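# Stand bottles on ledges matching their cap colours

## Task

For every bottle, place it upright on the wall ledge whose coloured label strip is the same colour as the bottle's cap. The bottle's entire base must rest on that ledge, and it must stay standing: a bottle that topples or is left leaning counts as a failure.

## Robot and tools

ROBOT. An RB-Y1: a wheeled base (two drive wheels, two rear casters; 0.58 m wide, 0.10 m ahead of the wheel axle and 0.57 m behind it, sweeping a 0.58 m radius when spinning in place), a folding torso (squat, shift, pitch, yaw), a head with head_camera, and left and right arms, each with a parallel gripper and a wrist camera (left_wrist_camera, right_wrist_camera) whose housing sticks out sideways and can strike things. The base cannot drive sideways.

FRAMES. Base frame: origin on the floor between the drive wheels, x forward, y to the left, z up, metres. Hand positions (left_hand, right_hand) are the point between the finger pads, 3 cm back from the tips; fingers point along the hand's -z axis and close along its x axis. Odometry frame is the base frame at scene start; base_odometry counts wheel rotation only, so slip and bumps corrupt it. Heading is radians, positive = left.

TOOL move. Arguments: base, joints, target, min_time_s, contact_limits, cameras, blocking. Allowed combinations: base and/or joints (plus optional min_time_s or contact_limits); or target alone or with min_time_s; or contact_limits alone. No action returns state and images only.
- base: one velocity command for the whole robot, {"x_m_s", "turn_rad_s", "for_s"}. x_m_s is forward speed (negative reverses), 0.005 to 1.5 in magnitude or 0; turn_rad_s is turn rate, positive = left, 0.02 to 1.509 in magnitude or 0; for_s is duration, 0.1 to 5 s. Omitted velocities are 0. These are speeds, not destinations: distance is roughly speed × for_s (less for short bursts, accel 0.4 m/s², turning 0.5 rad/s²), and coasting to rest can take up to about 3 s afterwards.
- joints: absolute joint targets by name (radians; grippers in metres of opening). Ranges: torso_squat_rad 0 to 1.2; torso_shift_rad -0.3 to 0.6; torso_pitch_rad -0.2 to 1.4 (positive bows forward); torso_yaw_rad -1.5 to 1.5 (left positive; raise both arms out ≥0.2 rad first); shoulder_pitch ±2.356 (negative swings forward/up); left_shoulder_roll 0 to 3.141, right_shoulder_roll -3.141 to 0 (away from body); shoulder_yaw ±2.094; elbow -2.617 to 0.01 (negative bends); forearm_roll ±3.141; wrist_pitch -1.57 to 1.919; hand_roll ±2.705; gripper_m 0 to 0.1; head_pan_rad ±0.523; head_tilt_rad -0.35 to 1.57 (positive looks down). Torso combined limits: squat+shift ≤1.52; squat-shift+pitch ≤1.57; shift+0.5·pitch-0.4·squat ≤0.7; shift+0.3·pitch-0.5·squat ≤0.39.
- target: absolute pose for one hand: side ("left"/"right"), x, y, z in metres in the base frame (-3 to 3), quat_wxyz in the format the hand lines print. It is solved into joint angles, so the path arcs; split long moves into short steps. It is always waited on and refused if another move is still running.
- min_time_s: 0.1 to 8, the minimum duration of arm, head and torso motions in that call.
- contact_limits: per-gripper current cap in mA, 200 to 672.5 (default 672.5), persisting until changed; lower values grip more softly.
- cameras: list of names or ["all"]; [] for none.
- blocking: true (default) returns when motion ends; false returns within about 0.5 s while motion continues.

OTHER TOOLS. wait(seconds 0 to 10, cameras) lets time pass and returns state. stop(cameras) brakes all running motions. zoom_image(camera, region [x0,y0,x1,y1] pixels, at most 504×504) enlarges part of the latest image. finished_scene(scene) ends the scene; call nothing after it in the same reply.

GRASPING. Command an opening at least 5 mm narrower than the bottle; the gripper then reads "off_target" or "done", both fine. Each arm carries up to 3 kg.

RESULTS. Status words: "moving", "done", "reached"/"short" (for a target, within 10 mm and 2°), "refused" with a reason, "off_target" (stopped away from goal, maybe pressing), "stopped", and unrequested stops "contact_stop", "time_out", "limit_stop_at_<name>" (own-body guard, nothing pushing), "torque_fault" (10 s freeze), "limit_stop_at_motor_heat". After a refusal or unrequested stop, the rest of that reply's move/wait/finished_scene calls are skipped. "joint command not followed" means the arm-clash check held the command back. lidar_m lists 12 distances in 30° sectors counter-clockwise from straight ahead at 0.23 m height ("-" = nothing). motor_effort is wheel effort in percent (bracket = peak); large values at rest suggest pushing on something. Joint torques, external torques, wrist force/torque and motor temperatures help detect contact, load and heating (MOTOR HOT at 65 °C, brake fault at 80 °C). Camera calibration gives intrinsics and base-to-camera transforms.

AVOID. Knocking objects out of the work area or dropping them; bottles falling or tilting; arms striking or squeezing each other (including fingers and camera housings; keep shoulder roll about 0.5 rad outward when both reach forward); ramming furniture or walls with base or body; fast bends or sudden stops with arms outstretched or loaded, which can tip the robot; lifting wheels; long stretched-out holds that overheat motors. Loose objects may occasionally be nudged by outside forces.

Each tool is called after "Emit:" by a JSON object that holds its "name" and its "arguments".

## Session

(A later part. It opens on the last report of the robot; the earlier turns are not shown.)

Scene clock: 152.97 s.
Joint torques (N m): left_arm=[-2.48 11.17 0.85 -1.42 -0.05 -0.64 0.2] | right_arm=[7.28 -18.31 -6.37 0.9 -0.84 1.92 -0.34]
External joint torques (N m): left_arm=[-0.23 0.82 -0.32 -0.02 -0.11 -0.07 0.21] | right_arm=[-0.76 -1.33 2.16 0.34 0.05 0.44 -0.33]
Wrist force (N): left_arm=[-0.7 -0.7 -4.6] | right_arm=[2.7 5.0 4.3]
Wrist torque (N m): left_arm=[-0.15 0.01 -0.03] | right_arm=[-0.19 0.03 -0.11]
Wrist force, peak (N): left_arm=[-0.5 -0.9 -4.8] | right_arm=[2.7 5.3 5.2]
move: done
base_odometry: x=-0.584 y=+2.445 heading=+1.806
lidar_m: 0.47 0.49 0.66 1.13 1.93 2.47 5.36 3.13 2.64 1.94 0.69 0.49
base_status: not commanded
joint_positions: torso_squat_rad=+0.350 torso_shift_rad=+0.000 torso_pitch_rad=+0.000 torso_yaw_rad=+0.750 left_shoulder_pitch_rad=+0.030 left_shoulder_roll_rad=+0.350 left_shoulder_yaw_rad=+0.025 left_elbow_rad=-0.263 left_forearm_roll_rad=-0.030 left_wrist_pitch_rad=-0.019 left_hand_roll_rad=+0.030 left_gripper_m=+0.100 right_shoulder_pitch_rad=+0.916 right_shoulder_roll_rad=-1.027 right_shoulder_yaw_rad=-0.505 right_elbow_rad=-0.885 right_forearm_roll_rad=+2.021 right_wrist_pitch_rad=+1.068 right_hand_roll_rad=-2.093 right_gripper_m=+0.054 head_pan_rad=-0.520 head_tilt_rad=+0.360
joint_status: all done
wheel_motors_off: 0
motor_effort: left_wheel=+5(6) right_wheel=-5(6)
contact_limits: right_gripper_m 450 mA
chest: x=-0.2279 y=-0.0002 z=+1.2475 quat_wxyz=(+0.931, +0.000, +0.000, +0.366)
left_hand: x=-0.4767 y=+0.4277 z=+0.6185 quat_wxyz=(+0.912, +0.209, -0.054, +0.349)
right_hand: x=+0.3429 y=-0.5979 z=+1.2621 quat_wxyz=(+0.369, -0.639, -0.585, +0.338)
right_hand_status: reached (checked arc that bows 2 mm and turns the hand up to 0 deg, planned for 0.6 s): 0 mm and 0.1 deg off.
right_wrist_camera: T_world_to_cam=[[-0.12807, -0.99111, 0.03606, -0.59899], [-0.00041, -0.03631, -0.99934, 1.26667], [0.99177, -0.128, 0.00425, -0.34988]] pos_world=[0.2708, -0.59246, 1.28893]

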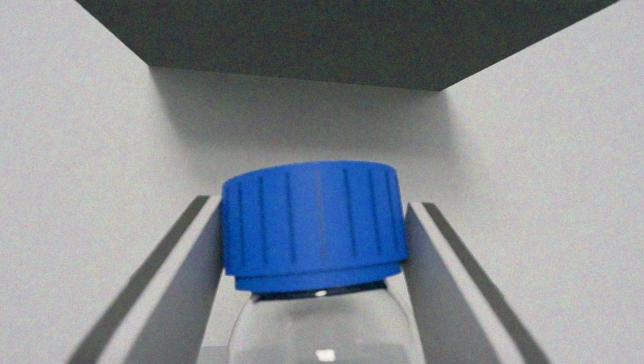

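Emit:
{"name": "move", "arguments": {"target": {"side": "right", "x": 0.343, "y": -0.598, "z": 1.255, "quat_wxyz": [0.3686, -0.6385, -0.5851, 0.3378]}, "min_time_s": 0.4}}

Emit:
{"name": "move", "arguments": {"target": {"side": "right", "x": 0.343, "y": -0.598, "z": 1.2505, "quat_wxyz": [0.3686, -0.6385, -0.5851, 0.3378]}, "min_time_s": 0.4, "cameras": ["right_wrist_camera"]}}

Scene clock: 154.17 s.
Joint torques (N m): left_arm=[-2.26 11.43 0.51 -1.18 -0.05 -0.67 0.23] | right_arm=[5.62 -16.98 -3.29 -0.1 0.56 -0.02 -0.17]
External joint torques (N m): left_arm=[-0.01 1.08 -0.65 0.22 -0.11 -0.1 0.24] | right_arm=[-2.3 0.44 5.03 -0.64 1.46 -1.51 -0.16]
Wrist force (N): left_arm=[-0.6 -0.7 -4.5] | right_arm=[-0.2 -6.4 -1.2]
Wrist torque (N m): left_arm=[-0.13 0.04 -0.05] | right_arm=[-0.46 0.11 0.21]
Wrist force, peak (N): left_arm=[-0.6 -1.1 -4.7] | right_arm=[3.8 4.9 5.0]
move: done
base_odometry: x=-0.584 y=+2.445 heading=+1.806
lidar_m: 0.47 0.49 0.66 1.12 1.93 2.48 5.37 3.13 2.64 1.92 0.69 0.50
base_status: not commanded
joint_positions: torso_squat_rad=+0.350 torso_shift_rad=+0.000 torso_pitch_rad=+0.000 torso_yaw_rad=+0.750 left_shoulder_pitch_rad=+0.030 left_shoulder_roll_rad=+0.350 left_shoulder_yaw_rad=+0.025 left_elbow_rad=-0.263 left_forearm_roll_rad=-0.030 left_wrist_pitch_rad=-0.019 left_hand_roll_rad=+0.030 left_gripper_m=+0.100 right_shoulder_pitch_rad=+0.890 right_shoulder_roll_rad=-1.025 right_shoulder_yaw_rad=-0.486 right_elbow_rad=-0.856 right_forearm_roll_rad=+2.031 right_wrist_pitch_rad=+1.082 right_hand_roll_rad=-2.100 right_gripper_m=+0.054 head_pan_rad=-0.520 head_tilt_rad=+0.360
joint_status: all done
wheel_motors_off: 0
motor_effort: left_wheel=+5(5) right_wheel=-5(6)
contact_limits: right_gripper_m 450 mA
chest: x=-0.2280 y=-0.0002 z=+1.2475 quat_wxyz=(+0.931, +0.000, +0.000, +0.366)
left_hand: x=-0.4767 y=+0.4277 z=+0.6185 quat_wxyz=(+0.912, +0.209, -0.054, +0.349)
right_hand: x=+0.3429 y=-0.5979 z=+1.2559 quat_wxyz=(+0.369, -0.639, -0.585, +0.338)
right_hand_status: reached (checked arc that bows 1 mm and turns the hand up to 0 deg, planned for 0.4 s): 1 mm and 0.1 deg off.
pictures: none

Scene clock: 154.90 s.
Joint torques (N m): left_arm=[-1.87 10.96 0.5 -1.32 0.03 -0.62 0.35] | right_arm=[5.64 -10.12 4.7 -1.01 2.93 -3.05 -0.51]
External joint torques (N m): left_arm=[0.38 0.64 -0.67 0.08 -0.03 -0.05 0.36] | right_arm=[-2.17 7.66 12.86 -1.54 3.85 -4.52 -0.5]
Wrist force (N): left_arm=[-0.8 -0.9 -4.4] | right_arm=[-3.3 -23.4 -9.0]
Wrist torque (N m): left_arm=[-0.12 0.03 -0.03] | right_arm=[-0.81 0.07 0.37]
Wrist force, peak (N): left_arm=[-0.8 -0.8 -4.7] | right_arm=[-3.7 -24.1 -9.1]
move: done
base_odometry: x=-0.584 y=+2.445 heading=+1.806
lidar_m: 0.47 0.49 0.67 1.12 1.93 2.48 5.37 3.14 2.64 1.93 0.68 0.49
base_status: not commanded
joint_positions: torso_squat_rad=+0.350 torso_shift_rad=+0.000 torso_pitch_rad=-0.001 torso_yaw_rad=+0.750 left_shoulder_pitch_rad=+0.030 left_shoulder_roll_rad=+0.350 left_shoulder_yaw_rad=+0.025 left_elbow_rad=-0.263 left_forearm_roll_rad=-0.030 left_wrist_pitch_rad=-0.019 left_hand_roll_rad=+0.030 left_gripper_m=+0.100 right_shoulder_pitch_rad=+0.870 right_shoulder_roll_rad=-1.025 right_shoulder_yaw_rad=-0.474 right_elbow_rad=-0.832 right_forearm_roll_rad=+2.039 right_wrist_pitch_rad=+1.094 right_hand_roll_rad=-2.108 right_gripper_m=+0.054 head_pan_rad=-0.520 head_tilt_rad=+0.360
joint_status: all done
wheel_motors_off: 0
motor_effort: left_wheel=+5(5) right_wheel=-4(5)
contact_limits: right_gripper_m 450 mA
chest: x=-0.2284 y=+0.0001 z=+1.2475 quat_wxyz=(+0.931, +0.000, +0.000, +0.366)
left_hand: x=-0.4766 y=+0.4276 z=+0.6180 quat_wxyz=(+0.912, +0.208, -0.054, +0.349)
right_hand: x=+0.3429 y=-0.5976 z=+1.2535 quat_wxyz=(+0.367, -0.640, -0.585, +0.337)
right_hand_status: reached (checked arc that bows 1 mm and turns the hand up to 0 deg, planned for 0.4 s): 3 mm and 0.3 deg off.
right_wrist_camera: T_world_to_cam=[[-0.12759, -0.99112, 0.03738, -0.60021], [0.00492, -0.03832, -0.99925, 1.25497], [0.99182, -0.12731, 0.00976, -0.35627]] pos_world=[0.2706, -0.59215, 1.27995]

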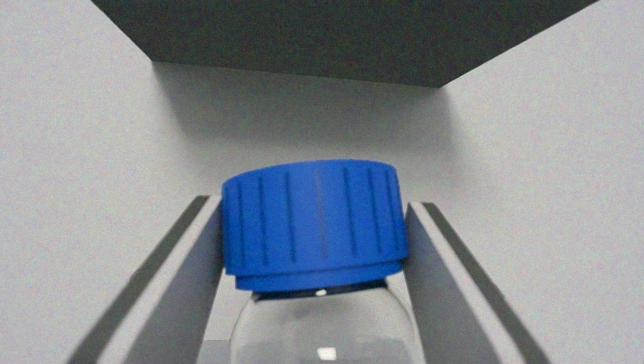

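Emit:
{"name": "zoom_image", "arguments": {"camera": "right_wrist_camera", "region": [190, 130, 440, 364]}}

Scaled by 2.016 from the camera's image (finer frame: 1265x715).

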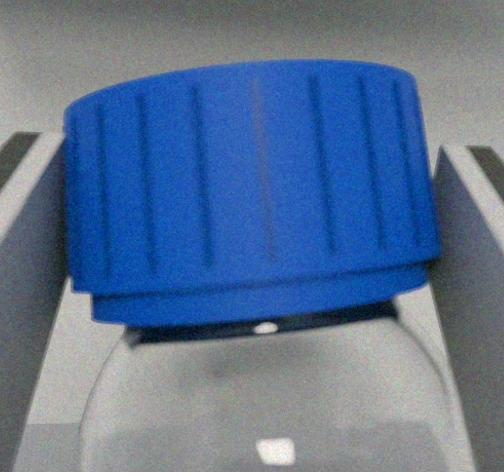

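Emit:
{"name": "move", "arguments": {"contact_limits": {"right_gripper_m": 250}, "cameras": ["right_wrist_camera"]}}

Emit:
{"name": "zoom_image", "arguments": {"camera": "right_wrist_camera", "region": [190, 130, 440, 364]}}

Scene clock: 156.80 s.
Joint torques (N m): left_arm=[-2.57 11.23 0.75 -1.35 -0.09 -0.59 0.28] | right_arm=[5.63 -10.9 3.57 -1.25 2.47 -2.68 -0.39]
External joint torques (N m): left_arm=[-0.31 0.92 -0.42 0.05 -0.14 -0.02 0.29] | right_arm=[-2.18 6.87 11.72 -1.79 3.38 -4.14 -0.38]
Wrist force (N): left_arm=[-0.5 -1.1 -4.4] | right_arm=[-3.3 -19.2 -5.7]
Wrist torque (N m): left_arm=[-0.09 0.05 -0.04] | right_arm=[-0.62 0.01 0.41]
Wrist force, peak (N): left_arm=[-0.7 -1.1 -4.7] | right_arm=[-3.4 -23.0 -9.6]
base_odometry: x=-0.584 y=+2.445 heading=+1.806
lidar_m: 0.47 0.48 0.67 1.13 1.92 2.48 5.37 3.13 2.63 1.94 0.68 0.50
base_status: not commanded
joint_positions: torso_squat_rad=+0.350 torso_shift_rad=+0.000 torso_pitch_rad=-0.001 torso_yaw_rad=+0.750 left_shoulder_pitch_rad=+0.030 left_shoulder_roll_rad=+0.350 left_shoulder_yaw_rad=+0.025 left_elbow_rad=-0.263 left_forearm_roll_rad=-0.030 left_wrist_pitch_rad=-0.019 left_hand_roll_rad=+0.030 left_gripper_m=+0.100 right_shoulder_pitch_rad=+0.870 right_shoulder_roll_rad=-1.025 right_shoulder_yaw_rad=-0.474 right_elbow_rad=-0.832 right_forearm_roll_rad=+2.039 right_wrist_pitch_rad=+1.094 right_hand_roll_rad=-2.108 right_gripper_m=+0.054 head_pan_rad=-0.520 head_tilt_rad=+0.360
joint_status: not commanded
wheel_motors_off: 0
motor_effort: left_wheel=+5(5) right_wheel=-4(5)
contact_limits: right_gripper_m 250 mA
chest: x=-0.2284 y=+0.0001 z=+1.2475 quat_wxyz=(+0.931, +0.000, +0.000, +0.366)
left_hand: x=-0.4766 y=+0.4276 z=+0.6180 quat_wxyz=(+0.912, +0.208, -0.054, +0.349)
right_hand: x=+0.3428 y=-0.5977 z=+1.2533 quat_wxyz=(+0.367, -0.640, -0.585, +0.337)
right_wrist_camera: T_world_to_cam=[[-0.12768, -0.99111, 0.03743, -0.60036], [0.00451, -0.03832, -0.99926, 1.25498], [0.99181, -0.12741, 0.00936, -0.35573]] pos_world=[0.2705, -0.59225, 1.27985]

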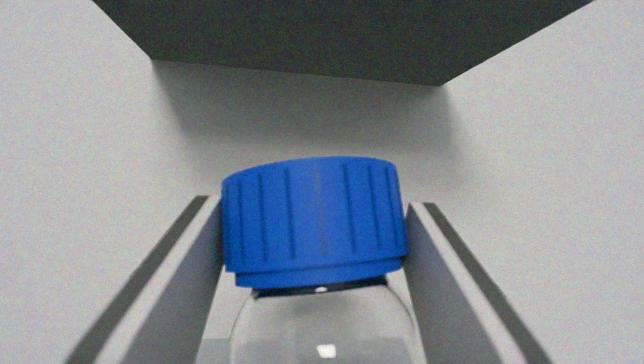

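Scaled by 2.016 from the camera's image (finer frame: 1265x715).

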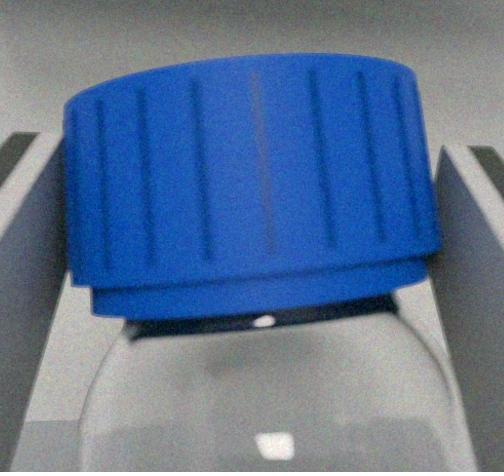

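Emit:
{"name": "move", "arguments": {"contact_limits": {"right_gripper_m": 200}}}

Emit:
{"name": "move", "arguments": {"target": {"side": "right", "x": 0.343, "y": -0.598, "z": 1.2525, "quat_wxyz": [0.3686, -0.6385, -0.5851, 0.3378]}, "min_time_s": 0.3}}

Emit:
{"name": "move", "arguments": {"joints": {"right_gripper_m": 0.09}, "cameras": ["right_wrist_camera"]}}

Scene clock: 158.70 s.
Joint torques (N m): left_arm=[-2.38 11.13 0.58 -1.28 0.01 -0.62 0.22] | right_arm=[5.88 -11.72 3.74 -1.21 2.33 -2.35 -0.5]
External joint torques (N m): left_arm=[-0.12 0.81 -0.59 0.12 -0.04 -0.05 0.23] | right_arm=[-1.94 6.06 11.9 -1.74 3.25 -3.81 -0.49]
Wrist force (N): left_arm=[-0.4 -0.8 -4.5] | right_arm=[-3.8 -17.5 -4.7]
Wrist torque (N m): left_arm=[-0.12 0.05 -0.03] | right_arm=[-0.56 -0.02 0.38]
Wrist force, peak (N): left_arm=[-0.7 -1.2 -4.8] | right_arm=[-3.1 -19.7 -5.8]
base_odometry: x=-0.584 y=+2.445 heading=+1.806
lidar_m: 0.46 0.48 0.67 1.12 1.93 2.48 5.37 3.14 2.64 1.94 0.69 0.49
base_status: not commanded
joint_positions: torso_squat_rad=+0.350 torso_shift_rad=+0.000 torso_pitch_rad=-0.001 torso_yaw_rad=+0.750 left_shoulder_pitch_rad=+0.030 left_shoulder_roll_rad=+0.350 left_shoulder_yaw_rad=+0.025 left_elbow_rad=-0.263 left_forearm_roll_rad=-0.030 left_wrist_pitch_rad=-0.019 left_hand_roll_rad=+0.030 left_gripper_m=+0.100 right_shoulder_pitch_rad=+0.870 right_shoulder_roll_rad=-1.025 right_shoulder_yaw_rad=-0.474 right_elbow_rad=-0.832 right_forearm_roll_rad=+2.039 right_wrist_pitch_rad=+1.094 right_hand_roll_rad=-2.108 right_gripper_m=+0.054 head_pan_rad=-0.520 head_tilt_rad=+0.360
joint_status: not commanded
wheel_motors_off: 0
motor_effort: left_wheel=+5(5) right_wheel=-4(5)
contact_limits: right_gripper_m 200 mA
chest: x=-0.2284 y=+0.0001 z=+1.2475 quat_wxyz=(+0.931, +0.000, +0.000, +0.366)
left_hand: x=-0.4766 y=+0.4276 z=+0.6180 quat_wxyz=(+0.912, +0.208, -0.054, +0.349)
right_hand: x=+0.3428 y=-0.5977 z=+1.2532 quat_wxyz=(+0.367, -0.640, -0.585, +0.337)
pictures: none

Scene clock: 159.33 s.
Joint torques (N m): left_arm=[-2.31 10.82 0.71 -1.43 -0.09 -0.53 0.3] | right_arm=[7.12 -15.74 -1.24 -1.06 1.42 -1.05 -0.56]
External joint torques (N m): left_arm=[-0.05 0.5 -0.46 -0.03 -0.14 0.04 0.31] | right_arm=[-0.69 2.05 6.92 -1.59 2.34 -2.51 -0.55]
Wrist force (N): left_arm=[-0.5 -0.8 -4.5] | right_arm=[-1.9 -11.3 -1.0]
Wrist torque (N m): left_arm=[-0.11 0.05 -0.03] | right_arm=[-0.38 0.08 0.28]
Wrist force, peak (N): left_arm=[-0.5 -1.2 -4.7] | right_arm=[-3.3 -17.3 -4.5]
move: done
base_odometry: x=-0.584 y=+2.445 heading=+1.806
lidar_m: 0.47 0.49 0.67 1.13 1.93 2.48 5.37 3.14 2.63 1.93 0.68 0.49
base_status: not commanded
joint_positions: torso_squat_rad=+0.350 torso_shift_rad=+0.000 torso_pitch_rad=-0.001 torso_yaw_rad=+0.750 left_shoulder_pitch_rad=+0.030 left_shoulder_roll_rad=+0.350 left_shoulder_yaw_rad=+0.025 left_elbow_rad=-0.263 left_forearm_roll_rad=-0.030 left_wrist_pitch_rad=-0.019 left_hand_roll_rad=+0.030 left_gripper_m=+0.100 right_shoulder_pitch_rad=+0.870 right_shoulder_roll_rad=-1.026 right_shoulder_yaw_rad=-0.475 right_elbow_rad=-0.831 right_forearm_roll_rad=+2.039 right_wrist_pitch_rad=+1.095 right_hand_roll_rad=-2.108 right_gripper_m=+0.054 head_pan_rad=-0.520 head_tilt_rad=+0.360
joint_status: all done
wheel_motors_off: 0
motor_effort: left_wheel=+5(5) right_wheel=-4(6)
contact_limits: right_gripper_m 200 mA
chest: x=-0.2284 y=+0.0000 z=+1.2475 quat_wxyz=(+0.931, +0.000, +0.000, +0.366)
left_hand: x=-0.4766 y=+0.4277 z=+0.6181 quat_wxyz=(+0.912, +0.208, -0.054, +0.349)
right_hand: x=+0.3428 y=-0.5978 z=+1.2542 quat_wxyz=(+0.366, -0.640, -0.586, +0.336)
right_hand_status: reached (checked arc that bows 0 mm and turns the hand up to 0 deg, planned for 0.3 s): 2 mm and 0.4 deg off.
pictures: none

Scene clock: 160.23 s.
Joint torques (N m): left_arm=[-2.19 11.31 0.13 -1.47 -0.15 -0.67 0.2] | right_arm=[7.24 -18.29 -5.41 0.37 -0.66 1.09 -0.13]
External joint torques (N m): left_arm=[0.06 0.97 -1.03 -0.08 -0.21 -0.1 0.21] | right_arm=[-0.58 -0.52 2.74 -0.17 0.26 -0.38 -0.13]
Wrist force (N): left_arm=[-0.4 -0.8 -4.4] | right_arm=[3.1 3.6 3.6]
Wrist torque (N m): left_arm=[-0.13 0.05 -0.03] | right_arm=[-0.18 0.13 -0.15]
Wrist force, peak (N): left_arm=[-0.8 -1.0 -4.7] | right_arm=[-2.0 -11.0 -0.9]
move: done
base_odometry: x=-0.584 y=+2.445 heading=+1.806
lidar_m: 0.47 0.49 0.66 1.13 1.94 2.48 5.37 3.13 2.64 1.93 0.68 0.48
base_status: not commanded
joint_positions: torso_squat_rad=+0.350 torso_shift_rad=+0.000 torso_pitch_rad=+0.000 torso_yaw_rad=+0.750 left_shoulder_pitch_rad=+0.030 left_shoulder_roll_rad=+0.350 left_shoulder_yaw_rad=+0.025 left_elbow_rad=-0.263 left_forearm_roll_rad=-0.030 left_wrist_pitch_rad=-0.019 left_hand_roll_rad=+0.030 left_gripper_m=+0.100 right_shoulder_pitch_rad=+0.870 right_shoulder_roll_rad=-1.025 right_shoulder_yaw_rad=-0.474 right_elbow_rad=-0.832 right_forearm_roll_rad=+2.039 right_wrist_pitch_rad=+1.094 right_hand_roll_rad=-2.108 right_gripper_m=+0.090 head_pan_rad=-0.520 head_tilt_rad=+0.360
joint_status: all done
wheel_motors_off: 0
motor_effort: left_wheel=+5(6) right_wheel=-4(5)
contact_limits: right_gripper_m 200 mA
chest: x=-0.2281 y=-0.0001 z=+1.2475 quat_wxyz=(+0.931, +0.000, +0.000, +0.366)
left_hand: x=-0.4767 y=+0.4277 z=+0.6184 quat_wxyz=(+0.912, +0.209, -0.054, +0.348)
right_hand: x=+0.3431 y=-0.5979 z=+1.2528 quat_wxyz=(+0.367, -0.640, -0.585, +0.337)
right_wrist_camera: T_world_to_cam=[[-0.12785, -0.99109, 0.03729, -0.60025], [0.00402, -0.03812, -0.99926, 1.25473], [0.99179, -0.12761, 0.00886, -0.35561]] pos_world=[0.2709, -0.59246, 1.27934]

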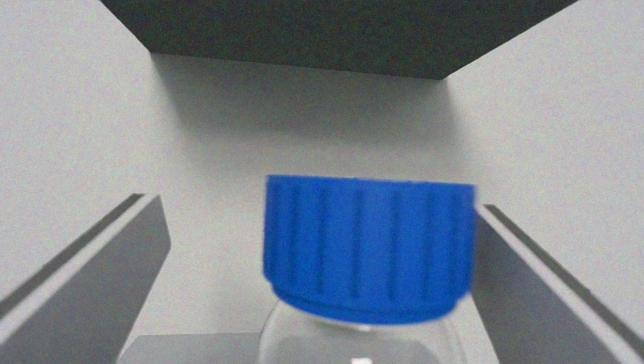

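Emit:
{"name": "move", "arguments": {"target": {"side": "right", "x": 0.343, "y": -0.61, "z": 1.255, "quat_wxyz": [0.3686, -0.6385, -0.5851, 0.3378]}, "min_time_s": 0.4, "cameras": ["right_wrist_camera"]}}

Emit:
{"name": "move", "arguments": {"joints": {"right_gripper_m": 0.1}, "contact_limits": {"right_gripper_m": 550}}}

Emit:
{"name": "move", "arguments": {"target": {"side": "right", "x": 0.3, "y": -0.609, "z": 1.26, "quat_wxyz": [0.3686, -0.6385, -0.5851, 0.3378]}, "min_time_s": 0.7}}

Emit:
{"name": "move", "arguments": {"target": {"side": "right", "x": 0.225, "y": -0.58, "z": 1.27, "quat_wxyz": [0.3686, -0.6385, -0.5851, 0.3378]}, "min_time_s": 0.8, "cameras": ["right_wrist_camera"]}}

Scene clock: 161.73 s.
Joint torques (N m): left_arm=[-2.42 11.11 0.53 -1.17 -0.09 -0.54 0.33] | right_arm=[7.53 -20.59 -5.13 1.2 -0.9 1.55 -0.03]
External joint torques (N m): left_arm=[-0.17 0.76 -0.63 0.23 -0.14 0.03 0.34] | right_arm=[-0.25 -1.87 2.3 0.29 0.11 0.15 -0.02]
Wrist force (N): left_arm=[-0.6 -0.9 -4.3] | right_arm=[2.7 3.7 4.4]
Wrist torque (N m): left_arm=[-0.10 0.04 -0.03] | right_arm=[-0.25 0.05 -0.11]
Wrist force, peak (N): left_arm=[-0.4 -1.0 -5.0] | right_arm=[4.2 4.2 3.8]
move: done
base_odometry: x=-0.584 y=+2.445 heading=+1.806
lidar_m: 0.47 0.49 0.67 1.12 1.93 2.47 5.37 3.14 2.64 1.93 0.69 0.49
base_status: not commanded
joint_positions: torso_squat_rad=+0.350 torso_shift_rad=+0.000 torso_pitch_rad=+0.000 torso_yaw_rad=+0.750 left_shoulder_pitch_rad=+0.030 left_shoulder_roll_rad=+0.350 left_shoulder_yaw_rad=+0.025 left_elbow_rad=-0.263 left_forearm_roll_rad=-0.030 left_wrist_pitch_rad=-0.019 left_hand_roll_rad=+0.030 left_gripper_m=+0.100 right_shoulder_pitch_rad=+0.830 right_shoulder_roll_rad=-1.055 right_shoulder_yaw_rad=-0.443 right_elbow_rad=-0.718 right_forearm_roll_rad=+2.062 right_wrist_pitch_rad=+1.119 right_hand_roll_rad=-2.185 right_gripper_m=+0.090 head_pan_rad=-0.520 head_tilt_rad=+0.360
joint_status: all done
wheel_motors_off: 0
motor_effort: left_wheel=+5(6) right_wheel=-4(5)
contact_limits: right_gripper_m 200 mA
chest: x=-0.2280 y=-0.0002 z=+1.2475 quat_wxyz=(+0.931, +0.000, +0.000, +0.366)
left_hand: x=-0.4767 y=+0.4277 z=+0.6185 quat_wxyz=(+0.912, +0.209, -0.054, +0.349)
right_hand: x=+0.3431 y=-0.6100 z=+1.2551 quat_wxyz=(+0.369, -0.639, -0.585, +0.338)
right_hand_status: reached (checked arc that bows 2 mm and turns the hand up to 1 deg, planned for 0.4 s): 0 mm and 0.1 deg off.
right_wrist_camera: T_world_to_cam=[[-0.12817, -0.9911, 0.03584, -0.6104], [-0.00019, -0.03611, -0.99935, 1.25931], [0.99175, -0.1281, 0.00445, -0.3518]] pos_world=[0.2709, -0.60456, 1.28193]

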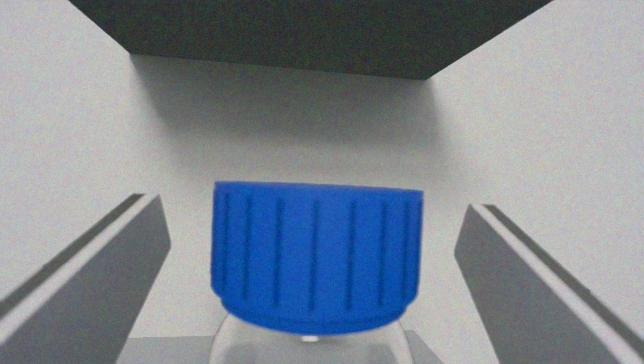

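Scene clock: 162.30 s.
Joint torques (N m): left_arm=[-2.28 11.13 0.61 -1.39 -0.16 -0.8 0.19] | right_arm=[7.02 -20.11 -5 1.06 -0.96 1.51 0.1]
External joint torques (N m): left_arm=[-0.03 0.79 -0.55 0 -0.21 -0.23 0.2] | right_arm=[-0.75 -1.39 2.44 0.14 0.06 0.11 0.11]
Wrist force (N): left_arm=[-0.3 -1.1 -4.4] | right_arm=[2.2 3.6 4.2]
Wrist torque (N m): left_arm=[-0.09 0.07 -0.01] | right_arm=[-0.21 0.00 -0.07]
Wrist force, peak (N): left_arm=[-0.6 -0.7 -4.8] | right_arm=[3.3 4.2 4.1]
move: done
base_odometry: x=-0.584 y=+2.445 heading=+1.806
lidar_m: 0.47 0.49 0.67 1.12 1.92 2.47 5.37 3.14 2.63 1.93 0.69 0.48
base_status: not commanded
joint_positions: torso_squat_rad=+0.350 torso_shift_rad=+0.000 torso_pitch_rad=+0.000 torso_yaw_rad=+0.750 left_shoulder_pitch_rad=+0.030 left_shoulder_roll_rad=+0.350 left_shoulder_yaw_rad=+0.025 left_elbow_rad=-0.263 left_forearm_roll_rad=-0.030 left_wrist_pitch_rad=-0.019 left_hand_roll_rad=+0.030 left_gripper_m=+0.100 right_shoulder_pitch_rad=+0.830 right_shoulder_roll_rad=-1.055 right_shoulder_yaw_rad=-0.443 right_elbow_rad=-0.718 right_forearm_roll_rad=+2.062 right_wrist_pitch_rad=+1.119 right_hand_roll_rad=-2.185 right_gripper_m=+0.100 head_pan_rad=-0.520 head_tilt_rad=+0.360
joint_status: all done
wheel_motors_off: 0
motor_effort: left_wheel=+5(5) right_wheel=-6(6)
contact_limits: right_gripper_m 550 mA
chest: x=-0.2280 y=-0.0002 z=+1.2475 quat_wxyz=(+0.931, +0.000, +0.000, +0.366)
left_hand: x=-0.4767 y=+0.4277 z=+0.6185 quat_wxyz=(+0.912, +0.209, -0.054, +0.349)
right_hand: x=+0.3431 y=-0.6100 z=+1.2551 quat_wxyz=(+0.369, -0.639, -0.585, +0.338)
pictures: none

Scene clock: 163.33 s.
Joint torques (N m): left_arm=[-2.25 11 1.05 -1.35 0.03 -0.63 0.27] | right_arm=[10.24 -16.29 -8.65 0.79 -1.08 1.56 0]
External joint torques (N m): left_arm=[0 0.66 -0.12 0.05 -0.03 -0.06 0.28] | right_arm=[0.21 -1.29 0.01 -0.16 -0.11 0.12 0]
Wrist force (N): left_arm=[-0.6 -0.7 -4.4] | right_arm=[2.9 3.1 3.3]
Wrist torque (N m): left_arm=[-0.13 0.04 -0.03] | right_arm=[-0.15 0.06 -0.27]
Wrist force, peak (N): left_arm=[-0.6 -1.0 -5.0] | right_arm=[3.5 4.1 4.0]
move: done
base_odometry: x=-0.584 y=+2.445 heading=+1.806
lidar_m: 0.47 0.49 0.66 1.12 1.92 2.48 5.37 3.14 2.64 1.94 0.69 0.49
base_status: not commanded
joint_positions: torso_squat_rad=+0.350 torso_shift_rad=+0.000 torso_pitch_rad=+0.000 torso_yaw_rad=+0.750 left_shoulder_pitch_rad=+0.030 left_shoulder_roll_rad=+0.350 left_shoulder_yaw_rad=+0.025 left_elbow_rad=-0.263 left_forearm_roll_rad=-0.030 left_wrist_pitch_rad=-0.019 left_hand_roll_rad=+0.030 left_gripper_m=+0.100 right_shoulder_pitch_rad=+1.023 right_shoulder_roll_rad=-0.964 right_shoulder_yaw_rad=-0.519 right_elbow_rad=-0.935 right_forearm_roll_rad=+2.022 right_wrist_pitch_rad=+1.146 right_hand_roll_rad=-2.130 right_gripper_m=+0.100 head_pan_rad=-0.520 head_tilt_rad=+0.360
joint_status: all done
wheel_motors_off: 0
motor_effort: left_wheel=+5(5) right_wheel=-4(6)
contact_limits: right_gripper_m 550 mA
chest: x=-0.2280 y=-0.0002 z=+1.2475 quat_wxyz=(+0.931, +0.000, +0.000, +0.366)
left_hand: x=-0.4768 y=+0.4277 z=+0.6185 quat_wxyz=(+0.912, +0.209, -0.054, +0.349)
right_hand: x=+0.3000 y=-0.6086 z=+1.2604 quat_wxyz=(+0.364, -0.638, -0.588, +0.340)
right_hand_status: reached (checked arc that bows 5 mm and turns the hand up to 1 deg, planned for 0.7 s): 1 mm and 0.7 deg off.
pictures: none

Scene clock: 164.63 s.
Joint torques (N m): left_arm=[-2.44 11.08 0.51 -1.24 -0.06 -0.65 0.32] | right_arm=[13.02 -10.67 -10.2 0.42 -0.73 1.5 -0.08]
External joint torques (N m): left_arm=[-0.19 0.74 -0.66 0.16 -0.12 -0.08 0.33] | right_arm=[0.05 -1.55 -0.16 0.02 0.04 -0.07 -0.07]
Wrist force (N): left_arm=[-0.5 -0.9 -4.4] | right_arm=[2.8 3.4 3.0]
Wrist torque (N m): left_arm=[-0.12 0.06 -0.02] | right_arm=[-0.22 0.02 -0.33]
Wrist force, peak (N): left_arm=[-0.7 -1.1 -4.7] | right_arm=[3.1 3.8 4.9]
move: done
base_odometry: x=-0.584 y=+2.445 heading=+1.806
lidar_m: 0.47 0.49 0.67 1.13 1.93 2.48 5.37 3.14 2.64 1.93 0.68 0.49
base_status: not commanded
joint_positions: torso_squat_rad=+0.350 torso_shift_rad=+0.000 torso_pitch_rad=+0.000 torso_yaw_rad=+0.750 left_shoulder_pitch_rad=+0.030 left_shoulder_roll_rad=+0.350 left_shoulder_yaw_rad=+0.025 left_elbow_rad=-0.263 left_forearm_roll_rad=-0.030 left_wrist_pitch_rad=-0.019 left_hand_roll_rad=+0.030 left_gripper_m=+0.100 right_shoulder_pitch_rad=+1.317 right_shoulder_roll_rad=-0.757 right_shoulder_yaw_rad=-0.600 right_elbow_rad=-1.381 right_forearm_roll_rad=+1.965 right_wrist_pitch_rad=+1.157 right_hand_roll_rad=-1.977 right_gripper_m=+0.100 head_pan_rad=-0.520 head_tilt_rad=+0.360
joint_status: all done
wheel_motors_off: 0
motor_effort: left_wheel=+5(6) right_wheel=-3(5)
contact_limits: right_gripper_m 550 mA
chest: x=-0.2280 y=-0.0002 z=+1.2475 quat_wxyz=(+0.931, +0.000, +0.000, +0.366)
left_hand: x=-0.4767 y=+0.4277 z=+0.6185 quat_wxyz=(+0.912, +0.209, -0.054, +0.348)
right_hand: x=+0.2249 y=-0.5798 z=+1.2698 quat_wxyz=(+0.368, -0.638, -0.586, +0.339)
right_hand_status: reached (checked arc that bows 15 mm and turns the hand up to 2 deg, planned for 0.8 s): 0 mm and 0.2 deg off.
right_wrist_camera: T_world_to_cam=[[-0.12383, -0.9916, 0.03733, -0.59931], [0.00089, -0.03773, -0.99929, 1.27379], [0.9923, -0.12371, 0.00556, -0.22983]] pos_world=[0.15271, -0.57465, 1.29653]

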